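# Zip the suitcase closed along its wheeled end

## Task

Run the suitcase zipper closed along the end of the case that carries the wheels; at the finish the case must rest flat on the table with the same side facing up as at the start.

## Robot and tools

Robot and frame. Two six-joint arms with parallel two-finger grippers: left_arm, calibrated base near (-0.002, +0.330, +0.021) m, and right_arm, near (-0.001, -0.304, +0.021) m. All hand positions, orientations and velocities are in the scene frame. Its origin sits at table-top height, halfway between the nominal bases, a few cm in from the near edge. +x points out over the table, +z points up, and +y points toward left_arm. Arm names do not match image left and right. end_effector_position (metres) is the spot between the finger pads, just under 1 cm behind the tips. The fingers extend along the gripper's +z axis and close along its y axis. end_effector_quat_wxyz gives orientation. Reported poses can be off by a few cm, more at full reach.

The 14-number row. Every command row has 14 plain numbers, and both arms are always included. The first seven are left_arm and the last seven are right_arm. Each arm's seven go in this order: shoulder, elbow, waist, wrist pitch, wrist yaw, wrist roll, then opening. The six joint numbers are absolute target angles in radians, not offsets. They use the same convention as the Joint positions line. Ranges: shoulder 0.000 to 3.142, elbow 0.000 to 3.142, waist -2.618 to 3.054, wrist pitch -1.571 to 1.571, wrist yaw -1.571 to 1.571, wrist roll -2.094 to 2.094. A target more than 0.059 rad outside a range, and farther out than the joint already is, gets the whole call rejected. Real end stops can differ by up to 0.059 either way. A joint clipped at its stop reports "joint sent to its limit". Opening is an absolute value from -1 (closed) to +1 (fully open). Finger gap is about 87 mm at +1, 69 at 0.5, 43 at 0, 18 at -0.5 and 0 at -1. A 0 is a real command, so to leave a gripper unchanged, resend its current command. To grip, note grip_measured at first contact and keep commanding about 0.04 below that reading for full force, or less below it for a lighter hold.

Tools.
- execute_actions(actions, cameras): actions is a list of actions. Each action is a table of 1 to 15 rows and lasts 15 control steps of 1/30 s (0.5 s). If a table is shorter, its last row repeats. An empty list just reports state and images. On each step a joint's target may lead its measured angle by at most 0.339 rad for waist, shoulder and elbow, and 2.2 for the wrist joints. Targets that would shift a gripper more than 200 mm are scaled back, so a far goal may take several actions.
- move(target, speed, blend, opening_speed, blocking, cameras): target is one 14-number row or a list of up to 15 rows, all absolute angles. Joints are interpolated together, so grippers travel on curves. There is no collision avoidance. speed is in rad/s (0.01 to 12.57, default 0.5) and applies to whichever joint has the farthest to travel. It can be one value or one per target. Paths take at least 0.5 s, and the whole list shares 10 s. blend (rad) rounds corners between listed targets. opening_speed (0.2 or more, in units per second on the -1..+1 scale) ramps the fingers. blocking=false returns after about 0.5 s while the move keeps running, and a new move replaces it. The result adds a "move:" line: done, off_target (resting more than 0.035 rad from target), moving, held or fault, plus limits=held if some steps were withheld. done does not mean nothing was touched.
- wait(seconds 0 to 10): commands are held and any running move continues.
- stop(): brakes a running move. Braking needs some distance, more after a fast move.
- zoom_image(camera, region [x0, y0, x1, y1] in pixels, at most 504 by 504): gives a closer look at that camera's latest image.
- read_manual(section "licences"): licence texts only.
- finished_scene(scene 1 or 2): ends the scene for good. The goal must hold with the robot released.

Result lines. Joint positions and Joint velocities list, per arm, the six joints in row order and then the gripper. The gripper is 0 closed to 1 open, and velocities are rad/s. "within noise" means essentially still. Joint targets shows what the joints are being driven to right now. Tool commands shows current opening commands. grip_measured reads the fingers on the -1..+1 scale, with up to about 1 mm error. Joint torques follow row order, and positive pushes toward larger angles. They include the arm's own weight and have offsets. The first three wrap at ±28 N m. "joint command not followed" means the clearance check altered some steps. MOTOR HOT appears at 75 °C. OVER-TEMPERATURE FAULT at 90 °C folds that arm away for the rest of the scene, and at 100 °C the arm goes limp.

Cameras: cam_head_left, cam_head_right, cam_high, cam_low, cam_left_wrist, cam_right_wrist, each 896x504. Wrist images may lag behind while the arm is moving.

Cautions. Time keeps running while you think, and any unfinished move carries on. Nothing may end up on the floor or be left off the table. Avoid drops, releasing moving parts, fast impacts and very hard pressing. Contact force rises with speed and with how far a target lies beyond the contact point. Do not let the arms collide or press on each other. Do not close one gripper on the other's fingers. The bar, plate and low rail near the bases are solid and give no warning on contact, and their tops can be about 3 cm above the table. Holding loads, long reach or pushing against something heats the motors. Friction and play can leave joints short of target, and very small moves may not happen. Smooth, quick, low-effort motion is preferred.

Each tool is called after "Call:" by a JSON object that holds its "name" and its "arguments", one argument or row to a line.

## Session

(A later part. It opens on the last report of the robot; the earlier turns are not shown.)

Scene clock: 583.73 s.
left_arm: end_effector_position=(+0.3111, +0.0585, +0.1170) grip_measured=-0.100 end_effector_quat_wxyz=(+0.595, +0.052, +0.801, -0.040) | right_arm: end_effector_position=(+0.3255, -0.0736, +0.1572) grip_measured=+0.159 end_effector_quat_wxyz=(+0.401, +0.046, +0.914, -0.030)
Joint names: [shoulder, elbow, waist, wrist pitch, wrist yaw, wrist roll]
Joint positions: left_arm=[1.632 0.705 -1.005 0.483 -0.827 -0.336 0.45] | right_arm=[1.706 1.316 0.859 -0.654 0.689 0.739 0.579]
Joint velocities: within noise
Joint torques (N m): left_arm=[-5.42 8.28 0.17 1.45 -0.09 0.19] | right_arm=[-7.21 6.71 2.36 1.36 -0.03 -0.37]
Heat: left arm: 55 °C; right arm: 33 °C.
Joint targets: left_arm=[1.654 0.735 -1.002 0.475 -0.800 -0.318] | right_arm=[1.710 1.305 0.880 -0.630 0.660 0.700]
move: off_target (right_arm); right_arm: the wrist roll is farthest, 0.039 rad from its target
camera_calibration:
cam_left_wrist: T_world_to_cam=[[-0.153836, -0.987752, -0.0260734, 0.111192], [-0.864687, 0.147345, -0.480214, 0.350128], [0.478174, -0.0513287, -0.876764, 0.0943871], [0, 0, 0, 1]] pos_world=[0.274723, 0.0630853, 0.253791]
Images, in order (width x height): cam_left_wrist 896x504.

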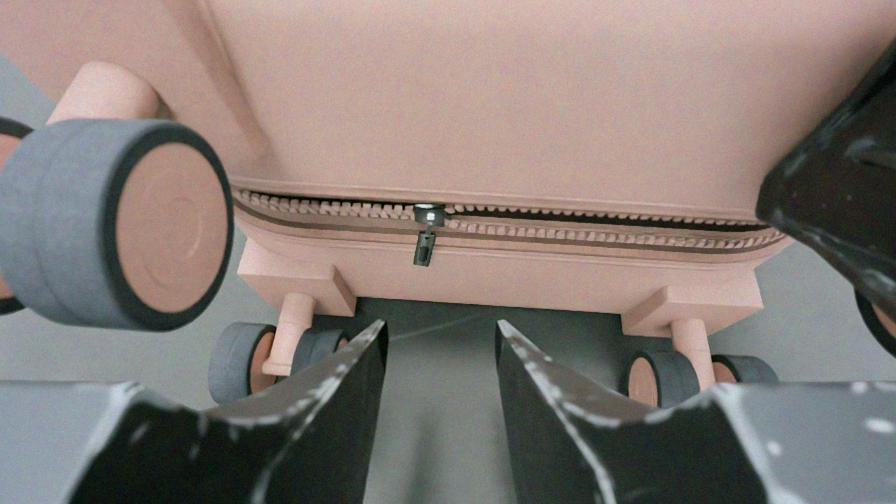

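Call:
{"name": "move", "arguments": {
  "target": [
    [1.66,0.72,-1.09,0.49,-0.98,-0.37,-0.35,1.71,1.305,0.88,-0.63,0.66,0.70,0.05],
    [1.79,0.83,-1.0,0.49,-0.985,-0.37,-0.35,1.71,1.305,0.88,-0.63,0.66,0.70,0.05]
  ],
  "speed": 0.2,
  "cameras": ["cam_left_wrist"]
}}

Scene clock: 594.77 s.
left_arm: end_effector_position=(+0.3296, +0.0588, +0.1064) grip_measured=-0.350 end_effector_quat_wxyz=(+0.605, +0.021, +0.796, +0.017) | right_arm: end_effector_position=(+0.3255, -0.0736, +0.1572) grip_measured=+0.159 end_effector_quat_wxyz=(+0.401, +0.046, +0.914, -0.030)
Joint names: [shoulder, elbow, waist, wrist pitch, wrist yaw, wrist roll]
Joint positions: left_arm=[1.765 0.8 -1.003 0.483 -0.954 -0.345 0.325] | right_arm=[1.706 1.316 0.859 -0.654 0.689 0.739 0.579]
Joint velocities: within noise
Joint torques (N m): left_arm=[-6.3 8.16 0.1 1.53 -0.67 -0.35] | right_arm=[-7.23 6.71 2.36 1.36 -0.03 -0.37]
Heat: left arm: 53 °C; right arm: 33 °C.
Joint targets: left_arm=[1.789 0.830 -1.001 0.490 -0.984 -0.371] | right_arm=[1.710 1.305 0.880 -0.630 0.660 0.700]
move: off_target (right_arm); right_arm: the wrist roll is farthest, 0.039 rad from its target
camera_calibration:
cam_left_wrist: T_world_to_cam=[[-0.0348836, -0.996019, -0.0820314, 0.0813817], [-0.86461, 0.0712441, -0.497368, 0.367279], [0.501232, 0.0535752, -0.863653, 0.0610586], [0, 0, 0, 1]] pos_world=[0.289787, 0.05162, 0.242082]
Images, in order (width x height): cam_left_wrist 896x504.

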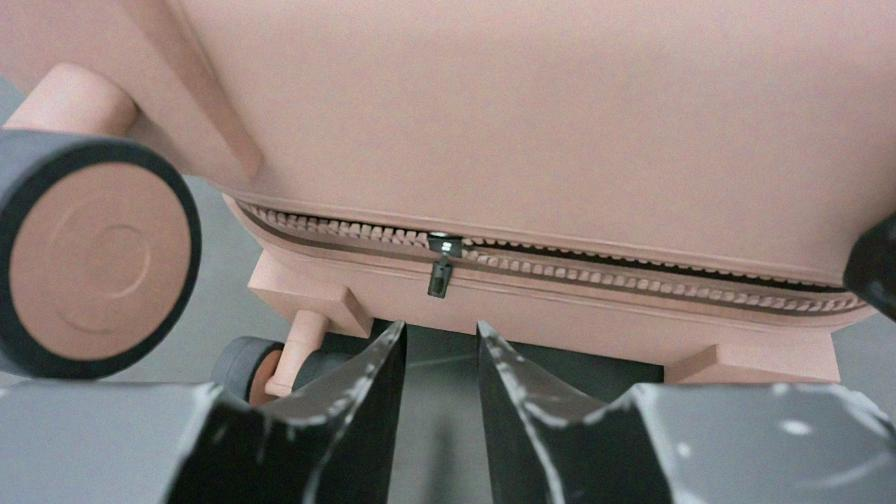

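Call:
{"name": "move", "arguments": {
  "target": [
    [1.835,0.885,-0.98,0.49,-0.985,-0.37,-0.35,1.71,1.305,0.88,-0.63,0.66,0.70,0.05]
  ],
  "speed": 0.1,
  "cameras": ["cam_left_wrist"]
}}

Call:
{"name": "zoom_image", "arguments": {
  "camera": "cam_left_wrist",
  "region": [300, 200, 600, 400]
}}

Scene clock: 600.37 s.
left_arm: end_effector_position=(+0.3413, +0.0515, +0.1076) grip_measured=-0.350 end_effector_quat_wxyz=(+0.608, +0.012, +0.794, +0.018) | right_arm: end_effector_position=(+0.3255, -0.0736, +0.1572) grip_measured=+0.159 end_effector_quat_wxyz=(+0.401, +0.046, +0.914, -0.030)
Joint names: [shoulder, elbow, waist, wrist pitch, wrist yaw, wrist roll]
Joint positions: left_arm=[1.81 0.855 -0.99 0.483 -0.956 -0.345 0.325] | right_arm=[1.706 1.316 0.859 -0.654 0.689 0.739 0.579]
Joint velocities: within noise
Joint torques (N m): left_arm=[-6.63 8.13 0.25 1.55 -0.67 -0.32] | right_arm=[-7.23 6.71 2.36 1.36 -0.03 -0.37]
Heat: left arm: 53 °C; right arm: 33 °C.
Joint targets: left_arm=[1.836 0.885 -0.984 0.490 -0.986 -0.370] | right_arm=[1.710 1.305 0.880 -0.630 0.660 0.700]
move: off_target (right_arm); right_arm: the wrist roll is farthest, 0.039 rad from its target
camera_calibration:
cam_left_wrist: T_world_to_cam=[[-0.0193517, -0.997103, -0.0735561, 0.0684011], [-0.862398, 0.0538699, -0.503357, 0.379306], [0.505861, 0.0536938, -0.860942, 0.0548543], [0, 0, 0, 1]] pos_world=[0.300687, 0.0448245, 0.243184]
Images, in order (width x height): cam_left_wrist 896x504.

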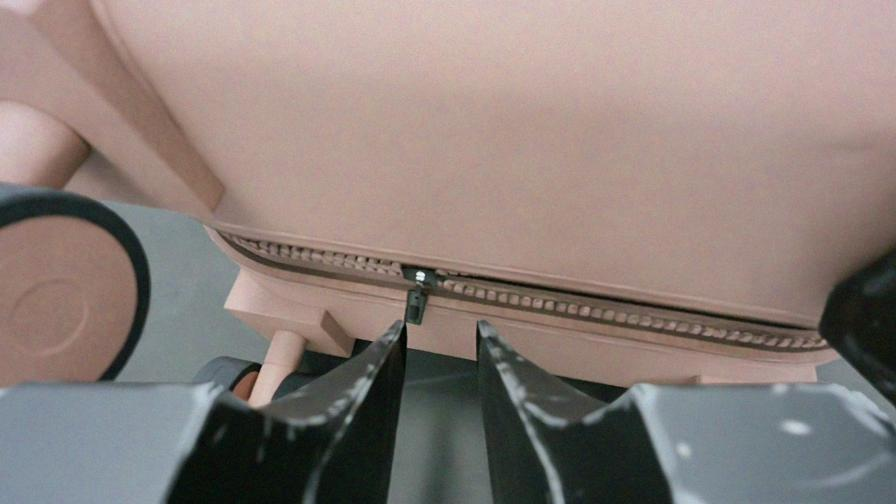

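Scaled by 1.680 from the camera's 896x504 image, which has a finer 1280x720 frame.

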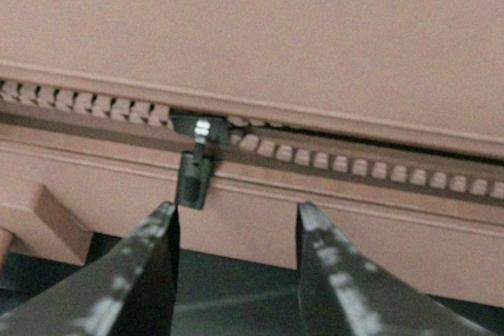

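Call:
{"name": "move", "arguments": {
  "target": [
    [1.835,0.88,-0.955,0.49,-0.985,-0.37,-0.3,1.71,1.305,0.88,-0.63,0.66,0.70,0.05],
    [1.865,0.925,-0.94,0.49,-0.985,-0.37,-0.3,1.71,1.305,0.88,-0.63,0.66,0.70,0.05]
  ],
  "speed": 0.1,
  "cameras": ["cam_left_wrist"]
}}

Call:
{"name": "zoom_image", "arguments": {
  "camera": "cam_left_wrist",
  "region": [300, 200, 600, 400]
}}

Scene clock: 608.13 s.
left_arm: end_effector_position=(+0.3490, +0.0588, +0.1086) grip_measured=-0.300 end_effector_quat_wxyz=(+0.610, -0.001, +0.792, +0.031) | right_arm: end_effector_position=(+0.3262, -0.0733, +0.1578) grip_measured=+0.159 end_effector_quat_wxyz=(+0.402, +0.047, +0.914, -0.028)
Joint names: [shoulder, elbow, waist, wrist pitch, wrist yaw, wrist roll]
Joint positions: left_arm=[1.821 0.867 -0.97 0.483 -0.974 -0.345 0.35] | right_arm=[1.706 1.318 0.857 -0.652 0.687 0.739 0.579]
Joint velocities: within noise
Joint torques (N m): left_arm=[-9.22 5.81 0.14 1.47 -0.38 -0.06] | right_arm=[-7.23 6.71 2.55 1.36 -0.03 -0.37]
Heat: left arm: 52 °C; right arm: 33 °C.
Joint targets: left_arm=[1.820 0.867 -0.967 0.483 -0.972 -0.345] | right_arm=[1.710 1.307 0.880 -0.628 0.658 0.700]
move: held (left_arm; a check stopped the path), off_target (right_arm); path passed 1 of 2 targets; limits=held; left_arm: the elbow is farthest, 0.058 rad from its target; right_arm: the wrist roll is farthest, 0.039 rad from its target
joint command not followed: on one or more control steps a check withheld the commanded joint targets of the left arm, and it was not sent them on those steps.
cause: the commanded joint targets, or the way to them, would bring a part of the robot too close to another arm (this arm's wrist (the part past the wrist pitch) and the right arm's gripper housing, at the place that arm is still heading or pushing toward).
camera_calibration:
cam_left_wrist: T_world_to_cam=[[0.0175679, -0.996887, -0.0768648, 0.0633719], [-0.859941, 0.0241552, -0.509822, 0.387658], [0.510092, 0.0750557, -0.856839, 0.0481917], [0, 0, 0, 1]] pos_world=[0.307667, 0.0501936, 0.2438]
Images, in order (width x height): cam_left_wrist 896x504.

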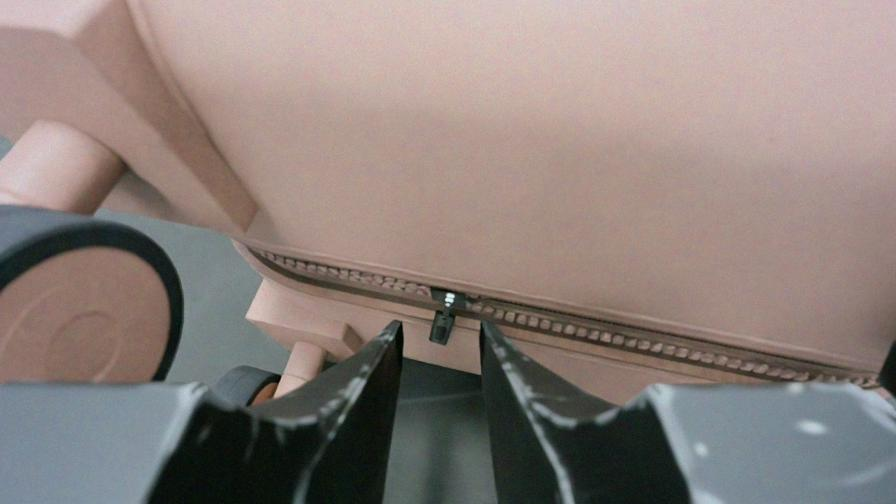

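Scaled by 1.680 from the camera's 896x504 image, which has a finer 1280x720 frame.

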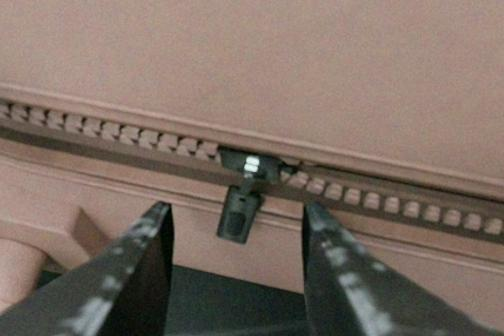

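Call:
{"name": "move", "arguments": {
  "target": [
    [1.82,0.867,-0.967,0.483,-0.972,-0.345,-1,1.71,1.305,0.88,-0.63,0.66,0.70,0.05]
  ],
  "opening_speed": 0.6,
  "cameras": ["cam_left_wrist"]
}}

Call:
{"name": "zoom_image", "arguments": {
  "camera": "cam_left_wrist",
  "region": [300, 200, 600, 400]
}}

Scene clock: 613.00 s.
left_arm: end_effector_position=(+0.3495, +0.0593, +0.1086) grip_measured=-0.964 end_effector_quat_wxyz=(+0.610, -0.002, +0.792, +0.031) | right_arm: end_effector_position=(+0.3262, -0.0733, +0.1578) grip_measured=+0.159 end_effector_quat_wxyz=(+0.402, +0.047, +0.914, -0.028)
Joint names: [shoulder, elbow, waist, wrist pitch, wrist yaw, wrist roll]
Joint positions: left_arm=[1.821 0.867 -0.968 0.483 -0.974 -0.345 0.018] | right_arm=[1.706 1.318 0.857 -0.652 0.687 0.739 0.579]
Joint velocities: within noise
Joint torques (N m): left_arm=[-9.11 5.72 0.13 1.46 -0.35 -0.04] | right_arm=[-7.23 6.57 2.51 1.35 -0.01 -0.37]
Heat: left arm: 51 °C; right arm: 33 °C.
Joint targets: left_arm=[1.820 0.867 -0.965 0.483 -0.972 -0.345] | right_arm=[1.710 1.305 0.880 -0.630 0.660 0.700]
move: off_target (right_arm); right_arm: the wrist roll is farthest, 0.039 rad from its target
camera_calibration:
cam_left_wrist: T_world_to_cam=[[0.01904, -0.996861, -0.0768458, 0.0634045], [-0.859982, 0.0228746, -0.509811, 0.388149], [0.509968, 0.0757928, -0.856848, 0.0479026], [0, 0, 0, 1]] pos_world=[0.308165, 0.050696, 0.2438]
Images, in order (width x height): cam_left_wrist 896x504.

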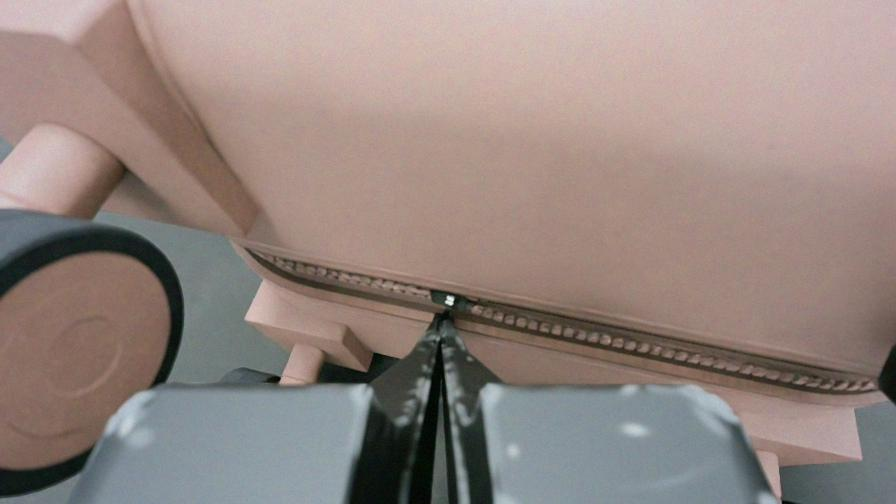

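Scaled by 1.680 from the camera's 896x504 image, which has a finer 1280x720 frame.

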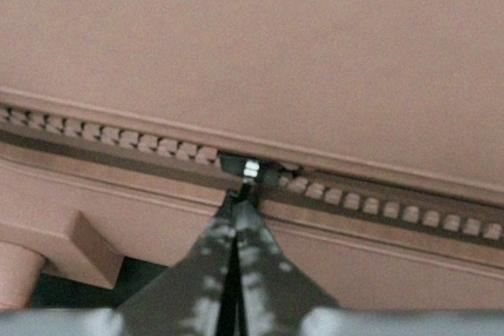

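Call:
{"name": "move", "arguments": {
  "target": [
    [1.82,0.867,-0.967,0.483,-0.972,-0.345,-1,1.70,1.305,0.86,-0.63,0.69,0.72,0.6],
    [1.82,0.867,-0.967,0.483,-0.972,-0.345,-1,1.63,1.29,0.86,-0.63,0.69,0.74,0.6],
    [1.82,0.867,-0.967,0.483,-0.972,-0.345,-1,1.58,1.27,0.70,-0.62,0.36,0.79,0.6],
    [1.82,0.867,-0.967,0.483,-0.972,-0.345,-1,1.56,1.27,0.545,-0.60,0.0,0.845,0.6]
  ],
  "speed": 0.3,
  "opening_speed": 1.5,
  "cameras": ["cam_right_wrist","cam_head_right"]
}}

Scene clock: 639.67 s.
left_arm: end_effector_position=(+0.3499, +0.0599, +0.1086) grip_measured=-0.964 end_effector_quat_wxyz=(+0.610, -0.003, +0.792, +0.032) | right_arm: end_effector_position=(+0.3216, -0.0757, +0.1703) grip_measured=+0.600 end_effector_quat_wxyz=(+0.225, +0.138, +0.940, +0.216)
Joint names: [shoulder, elbow, waist, wrist pitch, wrist yaw, wrist roll]
Joint positions: left_arm=[1.821 0.867 -0.967 0.483 -0.974 -0.345 0.018] | right_arm=[1.595 1.284 0.558 -0.651 -0.003 0.829 0.8]
Joint velocities: within noise
Joint torques (N m): left_arm=[-9.24 5.72 -0.06 1.46 -0.34 -0.02] | right_arm=[-9.84 6.64 -0.12 1.81 -0.08 0.14]
Heat: left arm: 49 °C; right arm: 33 °C.
Joint targets: left_arm=[1.820 0.867 -0.965 0.483 -0.972 -0.345] | right_arm=[1.560 1.270 0.552 -0.601 -0.006 0.845]
move: off_target (right_arm); right_arm: the wrist pitch is farthest, 0.051 rad from its target
camera_calibration:
cam_right_wrist: T_world_to_cam=[[-0.152188, -0.839101, -0.522253, 0.0813126], [-0.955803, -0.00953884, 0.293854, 0.29063], [-0.251555, 0.543892, -0.800564, 0.398819], [0, 0, 0, 1]] pos_world=[0.390485, -0.145913, 0.276343]
Images, in order (width x height): cam_head_right 896x504, cam_right_wrist 896x504.

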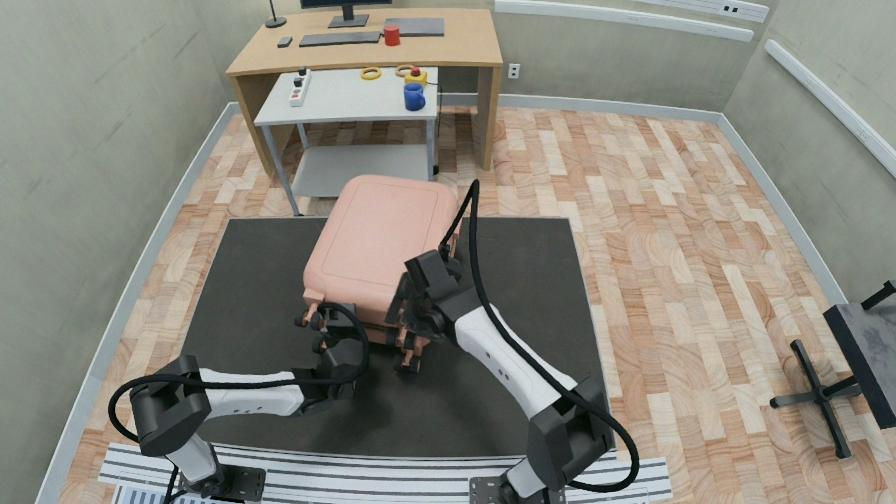

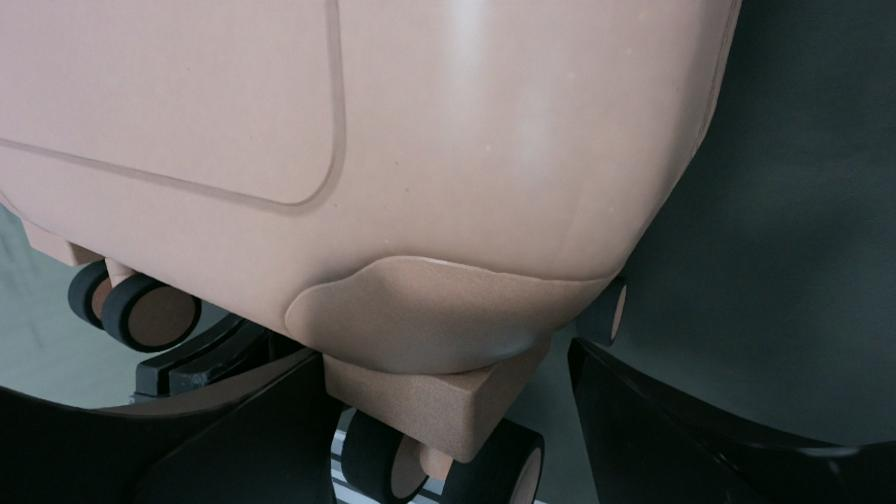

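Call:
{"name": "move", "arguments": {
  "target": [
    [1.82,0.867,-0.967,0.483,-0.972,-0.345,-1,1.56,1.26,0.53,-0.60,0.0,1.27,0.6]
  ],
  "speed": 0.4,
  "cameras": ["cam_right_wrist"]
}}

Scene clock: 646.73 s.
left_arm: end_effector_position=(+0.3499, +0.0599, +0.1086) grip_measured=-0.964 end_effector_quat_wxyz=(+0.610, -0.003, +0.792, +0.032) | right_arm: end_effector_position=(+0.3208, -0.0642, +0.1804) grip_measured=+0.601 end_effector_quat_wxyz=(+0.181, +0.277, +0.907, +0.258)
Joint names: [shoulder, elbow, waist, wrist pitch, wrist yaw, wrist roll]
Joint positions: left_arm=[1.821 0.867 -0.967 0.483 -0.974 -0.345 0.018] | right_arm=[1.58 1.275 0.555 -0.651 -0.031 1.138 0.8]
Joint velocities: within noise
Joint torques (N m): left_arm=[-9.22 5.75 -0.1 1.47 -0.36 -0.05] | right_arm=[-8.38 6.56 -1.48 1.81 0.23 1.18]
Heat: left arm: 49 °C; right arm: 34 °C.
Joint targets: left_arm=[1.820 0.867 -0.967 0.483 -0.972 -0.345] | right_arm=[1.560 1.260 0.535 -0.600 -0.001 1.259]
move: off_target (right_arm); right_arm: the wrist roll is farthest, 0.132 rad from its target
camera_calibration:
cam_right_wrist: T_world_to_cam=[[-0.398189, -0.676411, -0.619608, 0.203038], [-0.897966, 0.149467, 0.413905, 0.257041], [-0.18736, 0.721199, -0.66691, 0.367049], [0, 0, 0, 1]] pos_world=[0.380431, -0.165797, 0.264202]
Images, in order (width x height): cam_right_wrist 896x504.

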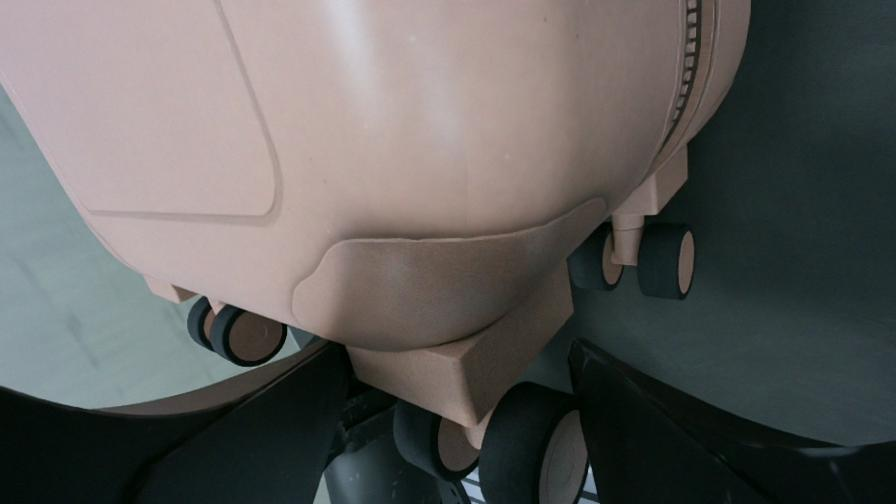

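Call:
{"name": "move", "arguments": {
  "target": [
    [1.82,0.867,-0.967,0.483,-0.972,-0.345,-1,1.50,1.30,0.555,-0.60,0.0,1.0,0.6],
    [1.82,0.867,-0.967,0.483,-0.972,-0.345,-1,1.60,1.58,0.60,-0.95,0.0,0.82,0.6],
    [1.82,0.867,-0.967,0.483,-0.972,-0.345,-1,1.93,1.96,0.615,-1.22,0.0,0.82,0.6]
  ],
  "speed": 0.4,
  "cameras": ["cam_right_wrist","cam_head_right"]
}}

Scene clock: 676.13 s.
left_arm: end_effector_position=(+0.3503, +0.0604, +0.1086) grip_measured=-0.964 end_effector_quat_wxyz=(+0.610, -0.003, +0.792, +0.032) | right_arm: end_effector_position=(+0.3400, -0.0482, +0.2329) grip_measured=+0.600 end_effector_quat_wxyz=(+0.161, +0.130, +0.962, +0.177)
Joint names: [shoulder, elbow, waist, wrist pitch, wrist yaw, wrist roll]
Joint positions: left_arm=[1.821 0.867 -0.965 0.483 -0.974 -0.345 0.018] | right_arm=[1.894 1.944 0.592 -1.165 -0.013 0.848 0.8]
Joint velocities: within noise
Joint torques (N m): left_arm=[-9.1 5.75 -0.14 1.46 -0.35 -0.04] | right_arm=[-5.89 9.11 1.44 0.59 0.05 -0.18]
Heat: left arm: 47 °C; right arm: 35 °C.
Joint targets: left_arm=[1.820 0.867 -0.965 0.483 -0.972 -0.345] | right_arm=[1.930 1.960 0.603 -1.220 0.000 0.831]
move: off_target (right_arm); right_arm: the wrist pitch is farthest, 0.055 rad from its target
camera_calibration:
cam_right_wrist: T_world_to_cam=[[-0.192806, -0.877032, -0.440047, 0.132714], [-0.906164, -0.0128925, 0.42273, 0.243098], [-0.376421, 0.480259, -0.792249, 0.475978], [0, 0, 0, 1]] pos_world=[0.425042, -0.109064, 0.332729]
Images, in order (width x height): cam_head_right 896x504, cam_right_wrist 896x504.

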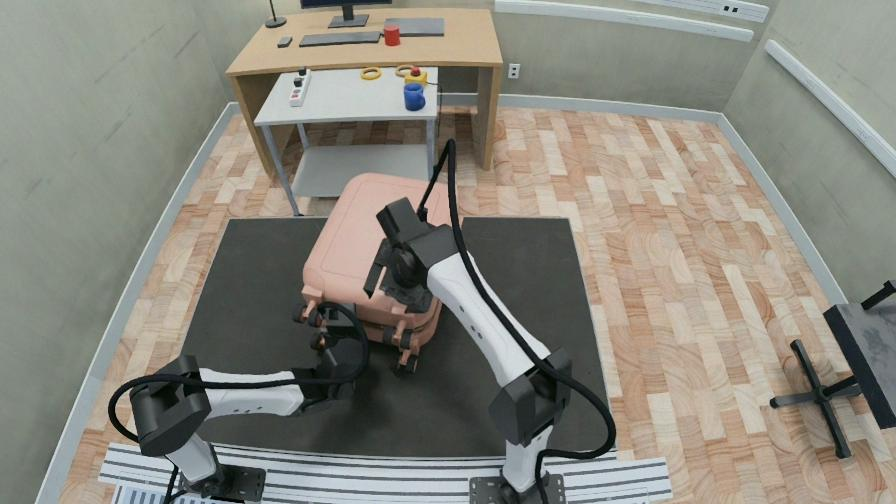

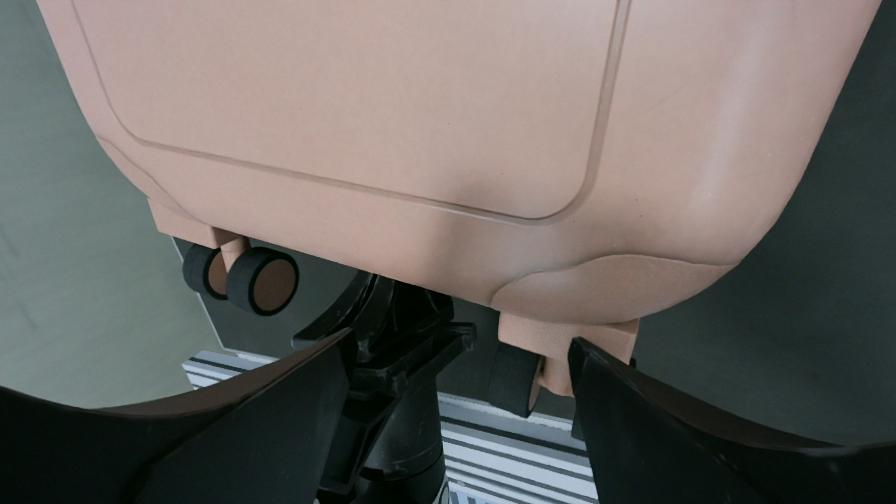

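Call:
{"name": "move", "arguments": {
  "target": [
    [1.82,0.867,-0.967,0.483,-0.972,-0.345,-1,1.93,1.96,0.545,-1.22,0.0,0.93,0.6],
    [1.82,0.867,-0.967,0.483,-0.972,-0.345,-1,1.92,1.85,0.545,-1.16,0.0,0.93,0.6]
  ],
  "speed": 0.3,
  "cameras": ["cam_right_wrist","cam_low"]
}}

Scene clock: 682.70 s.
left_arm: end_effector_position=(+0.3503, +0.0604, +0.1086) grip_measured=-0.964 end_effector_quat_wxyz=(+0.610, -0.003, +0.792, +0.032) | right_arm: end_effector_position=(+0.3512, -0.0621, +0.2318) grip_measured=+0.600 end_effector_quat_wxyz=(+0.161, +0.188, +0.951, +0.183)
Joint names: [shoulder, elbow, waist, wrist pitch, wrist yaw, wrist roll]
Joint positions: left_arm=[1.821 0.867 -0.965 0.483 -0.974 -0.345 0.018] | right_arm=[1.873 1.905 0.546 -1.137 -0.013 0.923 0.8]
Joint velocities: within noise
Joint torques (N m): left_arm=[-9.21 5.72 -0.28 1.47 -0.36 -0.05] | right_arm=[-4.74 2.14 0.25 0.91 0.06 0.06]
Heat: left arm: 47 °C; right arm: 34 °C.
Joint targets: left_arm=[1.820 0.867 -0.967 0.483 -0.972 -0.345] | right_arm=[1.920 1.850 0.544 -1.160 0.001 0.930]
move: off_target (right_arm); right_arm: the elbow is farthest, 0.055 rad from its target
camera_calibration:
cam_right_wrist: T_world_to_cam=[[-0.296333, -0.834474, -0.464585, 0.166812], [-0.896108, 0.0746369, 0.437516, 0.251992], [-0.330421, 0.545969, -0.769896, 0.4688], [0, 0, 0, 1]] pos_world=[0.430145, -0.135557, 0.328175]
Images, in order (width x height): cam_low 896x504, cam_right_wrist 896x504.

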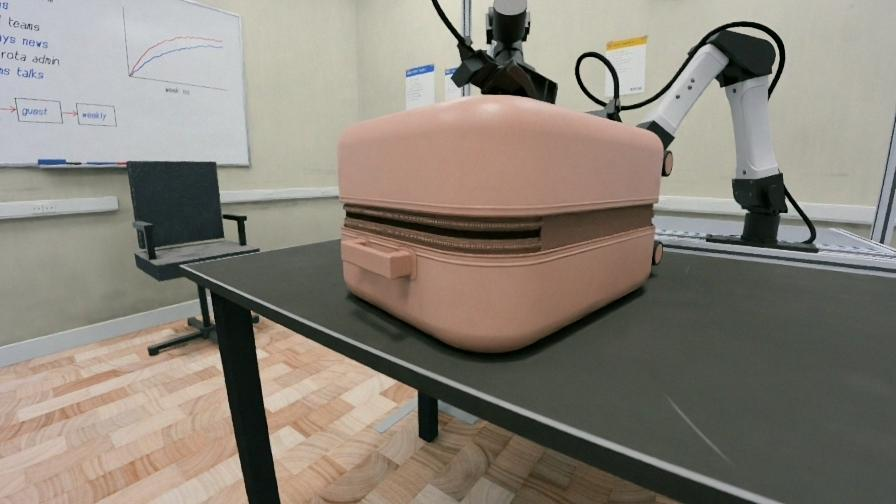

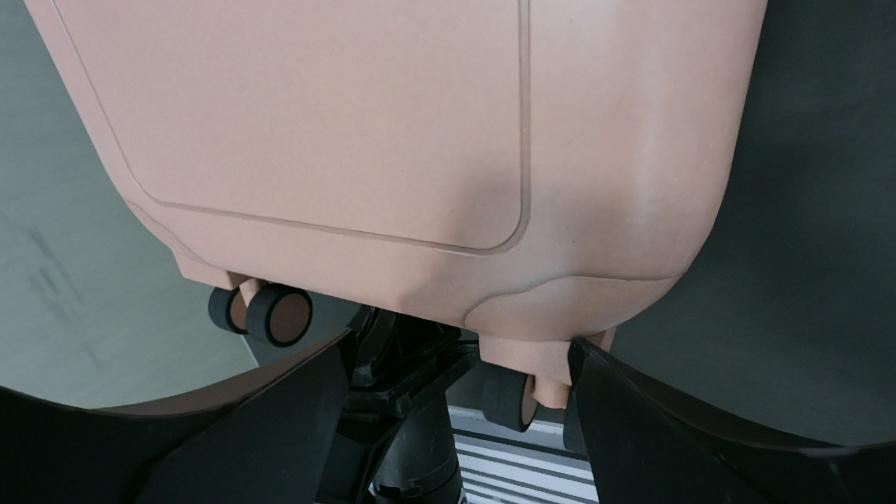

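Call:
{"name": "move", "arguments": {
  "target": [
    [1.82,0.867,-0.967,0.483,-0.972,-0.345,-1,1.90,1.79,0.56,-1.12,0.0,0.92,0.6],
    [1.82,0.867,-0.967,0.483,-0.972,-0.345,-1,1.92,1.76,0.558,-1.11,0.0,0.92,0.6]
  ],
  "speed": 0.2,
  "cameras": ["cam_right_wrist"]
}}

Scene clock: 691.53 s.
left_arm: end_effector_position=(+0.3507, +0.0610, +0.1086) grip_measured=-0.964 end_effector_quat_wxyz=(+0.610, -0.004, +0.792, +0.033) | right_arm: end_effector_position=(+0.3506, -0.0625, +0.2323) grip_measured=+0.600 end_effector_quat_wxyz=(+0.175, +0.188, +0.947, +0.195)
Joint names: [shoulder, elbow, waist, wrist pitch, wrist yaw, wrist roll]
Joint positions: left_arm=[1.821 0.867 -0.964 0.483 -0.974 -0.345 0.018] | right_arm=[1.828 1.835 0.546 -1.073 -0.013 0.923 0.8]
Joint velocities: within noise
Joint torques (N m): left_arm=[-9.14 5.76 -0.21 1.46 -0.36 -0.03] | right_arm=[-0.75 0.47 1.48 0.83 0.06 -0.04]
Heat: left arm: 46 °C; right arm: 33 °C.
Joint targets: left_arm=[1.820 0.867 -0.965 0.483 -0.972 -0.345] | right_arm=[1.918 1.761 0.558 -1.110 0.000 0.920]
move: off_target (right_arm); right_arm: the shoulder is farthest, 0.092 rad from its target
camera_calibration:
cam_right_wrist: T_world_to_cam=[[-0.282122, -0.824563, -0.490411, 0.16825], [-0.909894, 0.0679187, 0.409244, 0.262299], [-0.304139, 0.561678, -0.769426, 0.460851], [0, 0, 0, 1]] pos_world=[0.426294, -0.137932, 0.329759]
Images, in order (width x height): cam_right_wrist 896x504.

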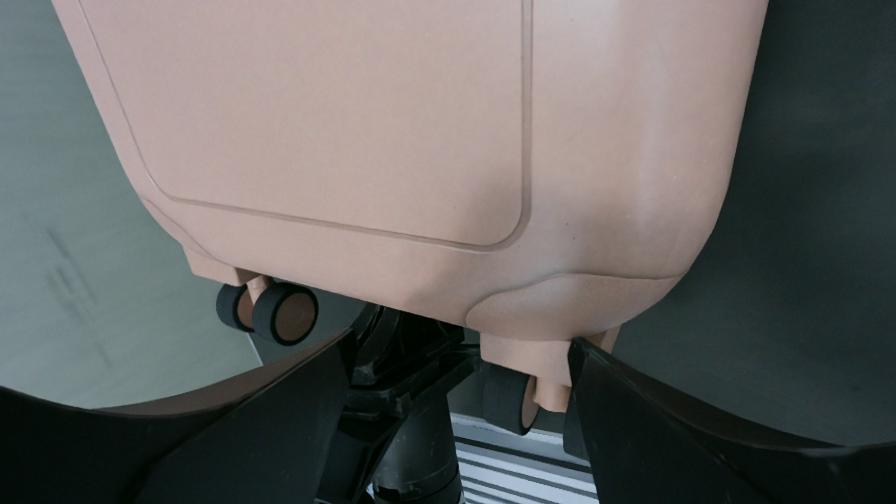

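Call:
{"name": "move", "arguments": {
  "target": [
    [1.82,0.867,-0.967,0.483,-0.972,-0.345,-1,1.88,1.95,0.555,-1.20,0.0,0.92,0.6],
    [1.82,0.867,-0.967,0.483,-0.972,-0.345,-1,2.0,2.2,0.53,-1.38,0.0,0.92,0.6]
  ],
  "speed": 0.4,
  "cameras": ["cam_right_wrist"]
}}

Scene clock: 705.10 s.
left_arm: end_effector_position=(+0.3507, +0.0610, +0.1086) grip_measured=-0.964 end_effector_quat_wxyz=(+0.610, -0.004, +0.792, +0.033) | right_arm: end_effector_position=(+0.3550, -0.0689, +0.2560) grip_measured=+0.600 end_effector_quat_wxyz=(+0.144, +0.197, +0.956, +0.166)
Joint names: [shoulder, elbow, waist, wrist pitch, wrist yaw, wrist roll]
Joint positions: left_arm=[1.821 0.867 -0.964 0.483 -0.974 -0.345 0.018] | right_arm=[1.976 2.169 0.53 -1.347 -0.013 0.923 0.8]
Joint velocities: within noise
Joint torques (N m): left_arm=[-9.14 5.67 -0.28 1.47 -0.35 -0.06] | right_arm=[-7.08 9.98 0.39 0.73 0.06 -0.03]
Heat: left arm: 45 °C; right arm: 32 °C.
Joint targets: left_arm=[1.820 0.867 -0.967 0.483 -0.972 -0.345] | right_arm=[2.001 2.199 0.530 -1.380 0.000 0.920]
move: done
camera_calibration:
cam_right_wrist: T_world_to_cam=[[-0.326571, -0.841589, -0.430208, 0.175061], [-0.875371, 0.0976395, 0.473489, 0.230303], [-0.356478, 0.531219, -0.768589, 0.500272], [0, 0, 0, 1]] pos_world=[0.437106, -0.140911, 0.35077]
Images, in order (width x height): cam_right_wrist 896x504.

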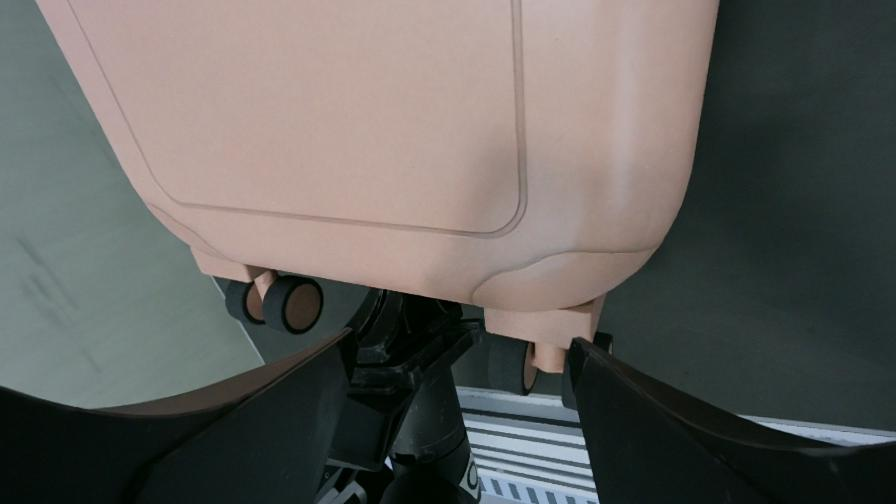

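Call:
{"name": "move", "arguments": {
  "target": [
    [1.82,0.867,-0.967,0.483,-0.972,-0.345,-1,1.885,2.04,0.563,-1.335,0.0,0.90,0.6],
    [1.82,0.867,-0.967,0.483,-0.972,-0.345,-1,1.85,1.80,0.563,-1.13,0.0,0.90,0.6]
  ],
  "speed": 0.3,
  "cameras": ["cam_right_wrist"]
}}

Scene clock: 718.03 s.
left_arm: end_effector_position=(+0.3511, +0.0615, +0.1086) grip_measured=-0.964 end_effector_quat_wxyz=(+0.610, -0.005, +0.792, +0.033) | right_arm: end_effector_position=(+0.3249, -0.0716, +0.1961) grip_measured=+0.600 end_effector_quat_wxyz=(+0.109, +0.175, +0.969, +0.135)
Joint names: [shoulder, elbow, waist, wrist pitch, wrist yaw, wrist roll]
Joint positions: left_arm=[1.821 0.867 -0.962 0.483 -0.974 -0.345 0.018] | right_arm=[1.882 1.818 0.556 -1.186 -0.013 0.901 0.8]
Joint velocities: within noise
Joint torques (N m): left_arm=[-9.14 5.65 -0.39 1.47 -0.33 -0.04] | right_arm=[-11.55 5.7 1.1 1.42 0.06 -0.11]
Heat: left arm: 45 °C; right arm: 31 °C.
Joint targets: left_arm=[1.820 0.867 -0.965 0.483 -0.972 -0.345] | right_arm=[1.851 1.800 0.564 -1.130 0.000 0.890]
move: off_target (right_arm); right_arm: the wrist pitch is farthest, 0.056 rad from its target
camera_calibration:
cam_right_wrist: T_world_to_cam=[[-0.313428, -0.879664, -0.357708, 0.115982], [-0.841354, 0.0825739, 0.53414, 0.208589], [-0.440326, 0.468373, -0.765989, 0.467242], [0, 0, 0, 1]] pos_world=[0.417588, -0.134042, 0.287974]
Images, in order (width x height): cam_right_wrist 896x504.

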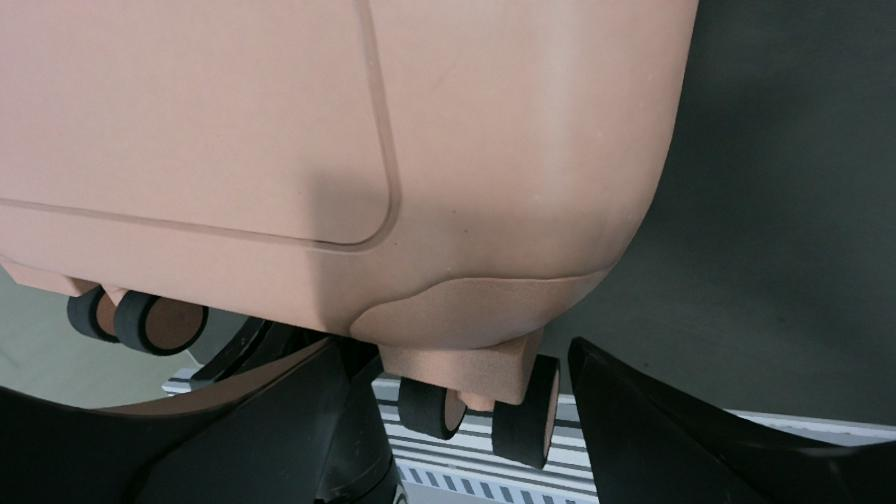

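Call:
{"name": "move", "arguments": {
  "target": [
    [1.82,0.867,-0.967,0.483,-0.972,-0.345,-1,1.82,1.59,0.563,-0.95,0.0,0.97,0.6],
    [1.82,0.867,-0.967,0.483,-0.972,-0.345,-1,1.82,1.59,0.563,-0.95,0.0,0.97,0.05]
  ],
  "speed": 0.3,
  "opening_speed": 0.7,
  "cameras": ["cam_right_wrist","cam_left_wrist","cam_head_right"]
}}

Call:
{"name": "zoom_image", "arguments": {
  "camera": "cam_left_wrist",
  "region": [300, 200, 600, 400]
}}

Scene clock: 724.90 s.
left_arm: end_effector_position=(+0.3515, +0.0620, +0.1086) grip_measured=-0.964 end_effector_quat_wxyz=(+0.610, -0.005, +0.792, +0.034) | right_arm: end_effector_position=(+0.3109, -0.0611, +0.1682) grip_measured=+0.352 end_effector_quat_wxyz=(+0.104, +0.175, +0.966, +0.156)
Joint names: [shoulder, elbow, waist, wrist pitch, wrist yaw, wrist roll]
Joint positions: left_arm=[1.821 0.867 -0.96 0.483 -0.974 -0.345 0.018] | right_arm=[1.819 1.612 0.579 -1.02 -0.042 0.932 0.676]
Joint velocities: within noise
Joint torques (N m): left_arm=[-9.2 5.78 -0.49 1.47 -0.34 -0.03] | right_arm=[-8.32 5.49 -0.03 1.59 0.34 0.38]
Heat: left arm: 45 °C; right arm: 33 °C.
Joint targets: left_arm=[1.820 0.867 -0.965 0.483 -0.972 -0.345] | right_arm=[1.820 1.591 0.575 -0.950 0.000 0.970]
move: off_target (right_arm); target 2's new numbers were sent with right_arm's wrist pitch 0.075 rad from that target; right_arm: the wrist pitch is farthest, 0.070 rad from its target
camera_calibration:
cam_left_wrist: T_world_to_cam=[[0.026671, -0.996688, -0.0768237, 0.0632879], [-0.86018, 0.0162715, -0.509731, 0.390287], [0.509293, 0.0796772, -0.856897, 0.0466763], [0, 0, 0, 1]] pos_world=[0.310257, 0.0530087, 0.2438]
cam_right_wrist: T_world_to_cam=[[-0.31083, -0.864305, -0.395427, 0.117315], [-0.841036, 0.056303, 0.538042, 0.208476], [-0.442768, 0.499807, -0.744412, 0.433813], [0, 0, 0, 1]] pos_world=[0.403879, -0.127165, 0.257156]
Images, in order (width x height): cam_head_right 896x504, cam_left_wrist 896x504, cam_right_wrist 896x504.

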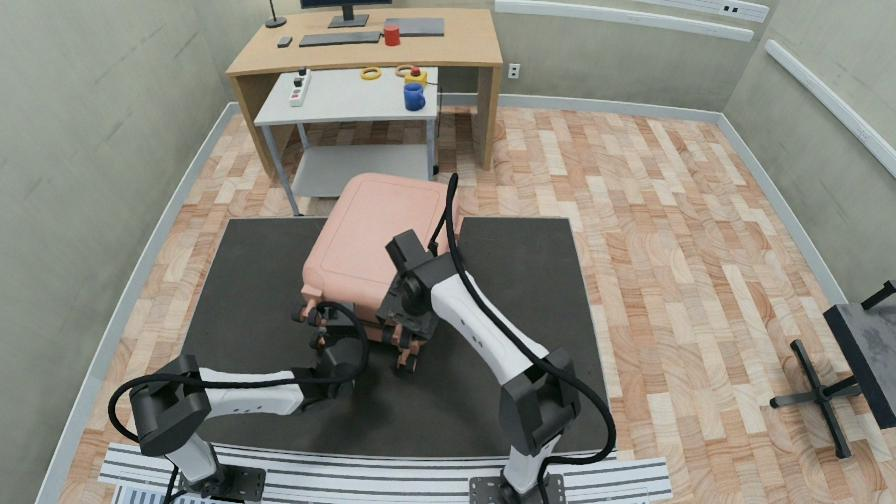

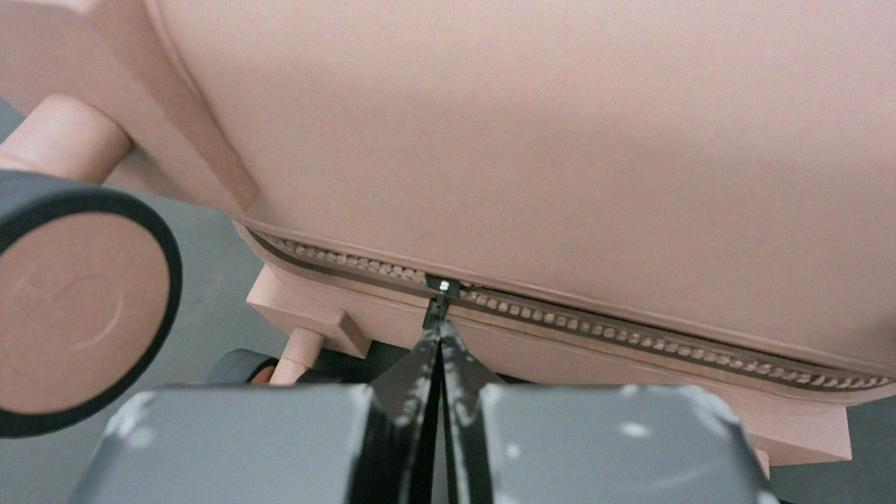

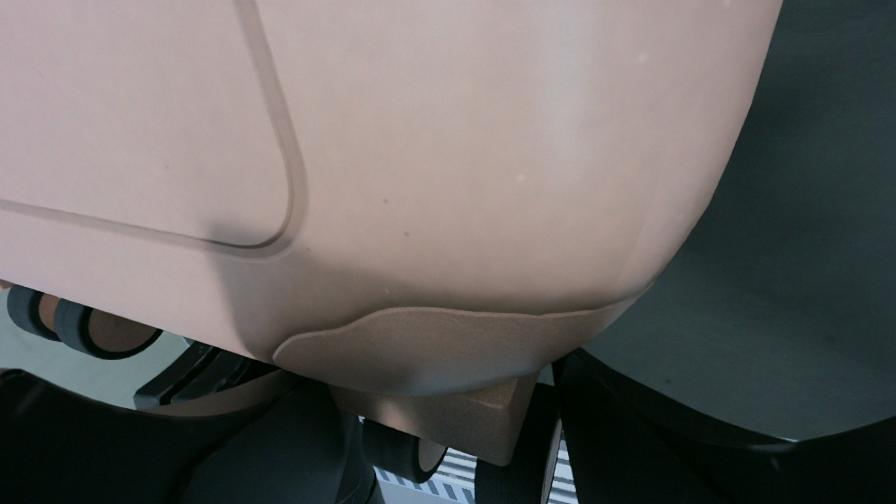

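Scaled by 1.680 from the camera's 896x504 image, which has a finer 1280x720 frame.

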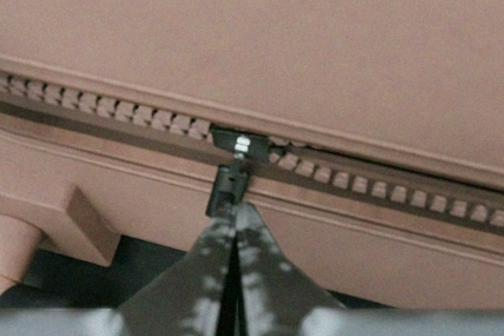

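Call:
{"name": "move", "arguments": {
  "target": [
    [1.82,0.867,-0.967,0.483,-0.972,-0.345,-1,1.83,1.62,0.56,-0.97,0.0,0.97,0.7],
    [1.82,0.867,-0.967,0.483,-0.972,-0.345,-1,1.83,1.62,0.535,-0.97,0.0,1.2,0.7],
    [1.82,0.867,-0.967,0.483,-0.972,-0.345,-1,1.83,1.62,0.535,-0.97,0.0,1.2,0.05]
  ],
  "speed": 0.3,
  "opening_speed": 0.7,
  "cameras": ["cam_right_wrist"]
}}

Scene clock: 738.17 s.
left_arm: end_effector_position=(+0.3515, +0.0620, +0.1086) grip_measured=-0.964 end_effector_quat_wxyz=(+0.610, -0.005, +0.792, +0.034) | right_arm: end_effector_position=(+0.3148, -0.0577, +0.1712) grip_measured=+0.520 end_effector_quat_wxyz=(+0.086, +0.251, +0.949, +0.170)
Joint names: [shoulder, elbow, waist, wrist pitch, wrist yaw, wrist roll]
Joint positions: left_arm=[1.821 0.867 -0.96 0.483 -0.974 -0.345 0.018] | right_arm=[1.819 1.612 0.564 -1.02 -0.063 1.079 0.76]
Joint velocities: within noise
Joint torques (N m): left_arm=[-9.09 5.7 -0.66 1.45 -0.36 0] | right_arm=[-7.49 8.38 -2.3 1.4 0.54 1.21]
Heat: left arm: 44 °C; right arm: 33 °C.
Joint targets: left_arm=[1.820 0.867 -0.967 0.483 -0.972 -0.345] | right_arm=[1.830 1.620 0.535 -0.970 -0.001 1.200]
move: off_target (right_arm); target 3's new numbers were sent with right_arm's wrist roll 0.131 rad from that target; right_arm: the wrist roll is farthest, 0.121 rad from its target
camera_calibration:
cam_right_wrist: T_world_to_cam=[[-0.451304, -0.787021, -0.420621, 0.175595], [-0.797662, 0.144462, 0.585547, 0.193292], [-0.400074, 0.599773, -0.692974, 0.419526], [0, 0, 0, 1]] pos_world=[0.40127, -0.141347, 0.251398]
Images, in order (width x height): cam_right_wrist 896x504.

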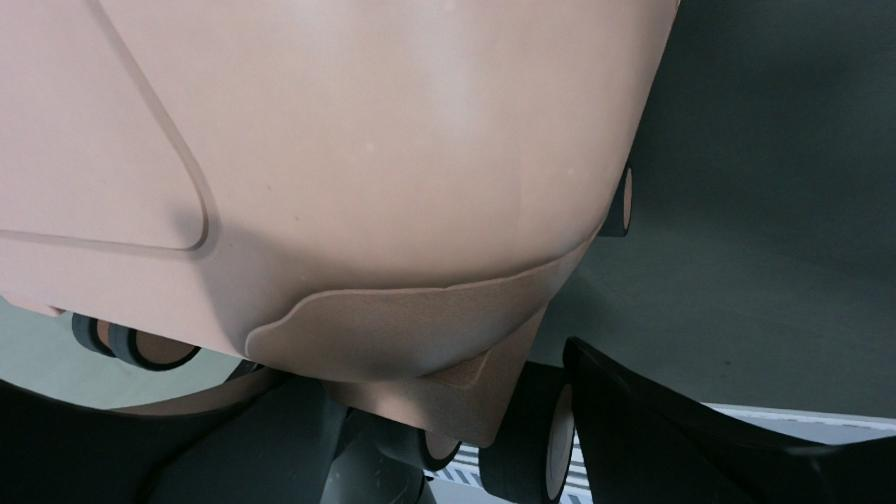

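Call:
{"name": "move", "arguments": {
  "target": [
    [1.82,0.867,-0.967,0.483,-0.972,-0.345,-1,1.85,1.65,0.56,-0.99,0.0,1.08,0.7],
    [1.82,0.867,-0.967,0.483,-0.972,-0.345,-1,1.85,1.82,0.55,-1.13,0.0,1.08,0.7],
    [1.82,0.867,-0.967,0.483,-0.972,-0.345,-1,1.86,1.83,0.515,-1.13,0.0,1.12,0.7]
  ],
  "speed": 0.3,
  "opening_speed": 0.7,
  "cameras": ["cam_right_wrist"]
}}

Scene clock: 747.50 s.
left_arm: end_effector_position=(+0.3519, +0.0626, +0.1086) grip_measured=-0.964 end_effector_quat_wxyz=(+0.610, -0.006, +0.792, +0.034) | right_arm: end_effector_position=(+0.3547, -0.0769, +0.2168) grip_measured=+0.700 end_effector_quat_wxyz=(+0.135, +0.301, +0.926, +0.183)
Joint names: [shoulder, elbow, waist, wrist pitch, wrist yaw, wrist roll]
Joint positions: left_arm=[1.821 0.867 -0.959 0.483 -0.974 -0.345 0.018] | right_arm=[1.836 1.798 0.5 -1.097 -0.014 1.115 0.85]
Joint velocities: within noise
Joint torques (N m): left_arm=[-9.16 5.74 -0.68 1.48 -0.35 -0.03] | right_arm=[-6.5 10.71 0.75 0.76 0.08 0.15]
Heat: left arm: 44 °C; right arm: 33 °C.
Joint targets: left_arm=[1.820 0.867 -0.965 0.483 -0.972 -0.345] | right_arm=[1.860 1.830 0.504 -1.130 0.000 1.130]
move: done
camera_calibration:
cam_right_wrist: T_world_to_cam=[[-0.502546, -0.721752, -0.475943, 0.23291], [-0.823783, 0.232703, 0.516944, 0.232118], [-0.262352, 0.651862, -0.711511, 0.437797], [0, 0, 0, 1]] pos_world=[0.42312, -0.171295, 0.302357]
Images, in order (width x height): cam_right_wrist 896x504.

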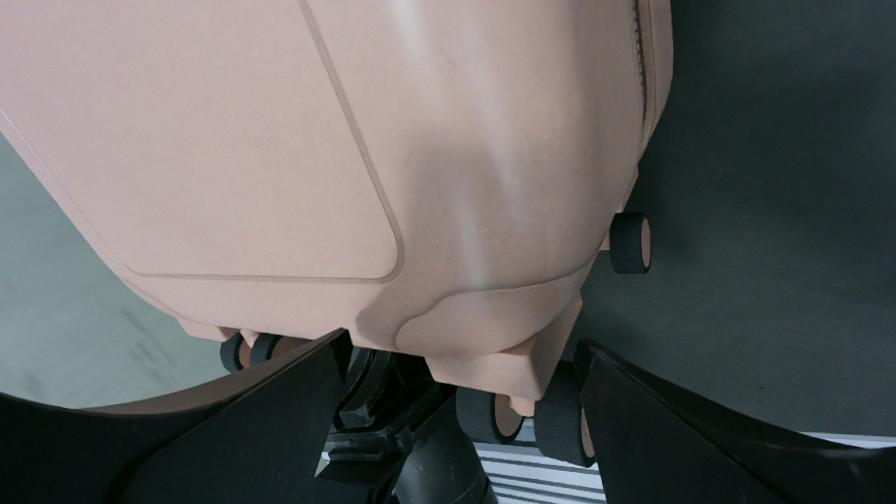

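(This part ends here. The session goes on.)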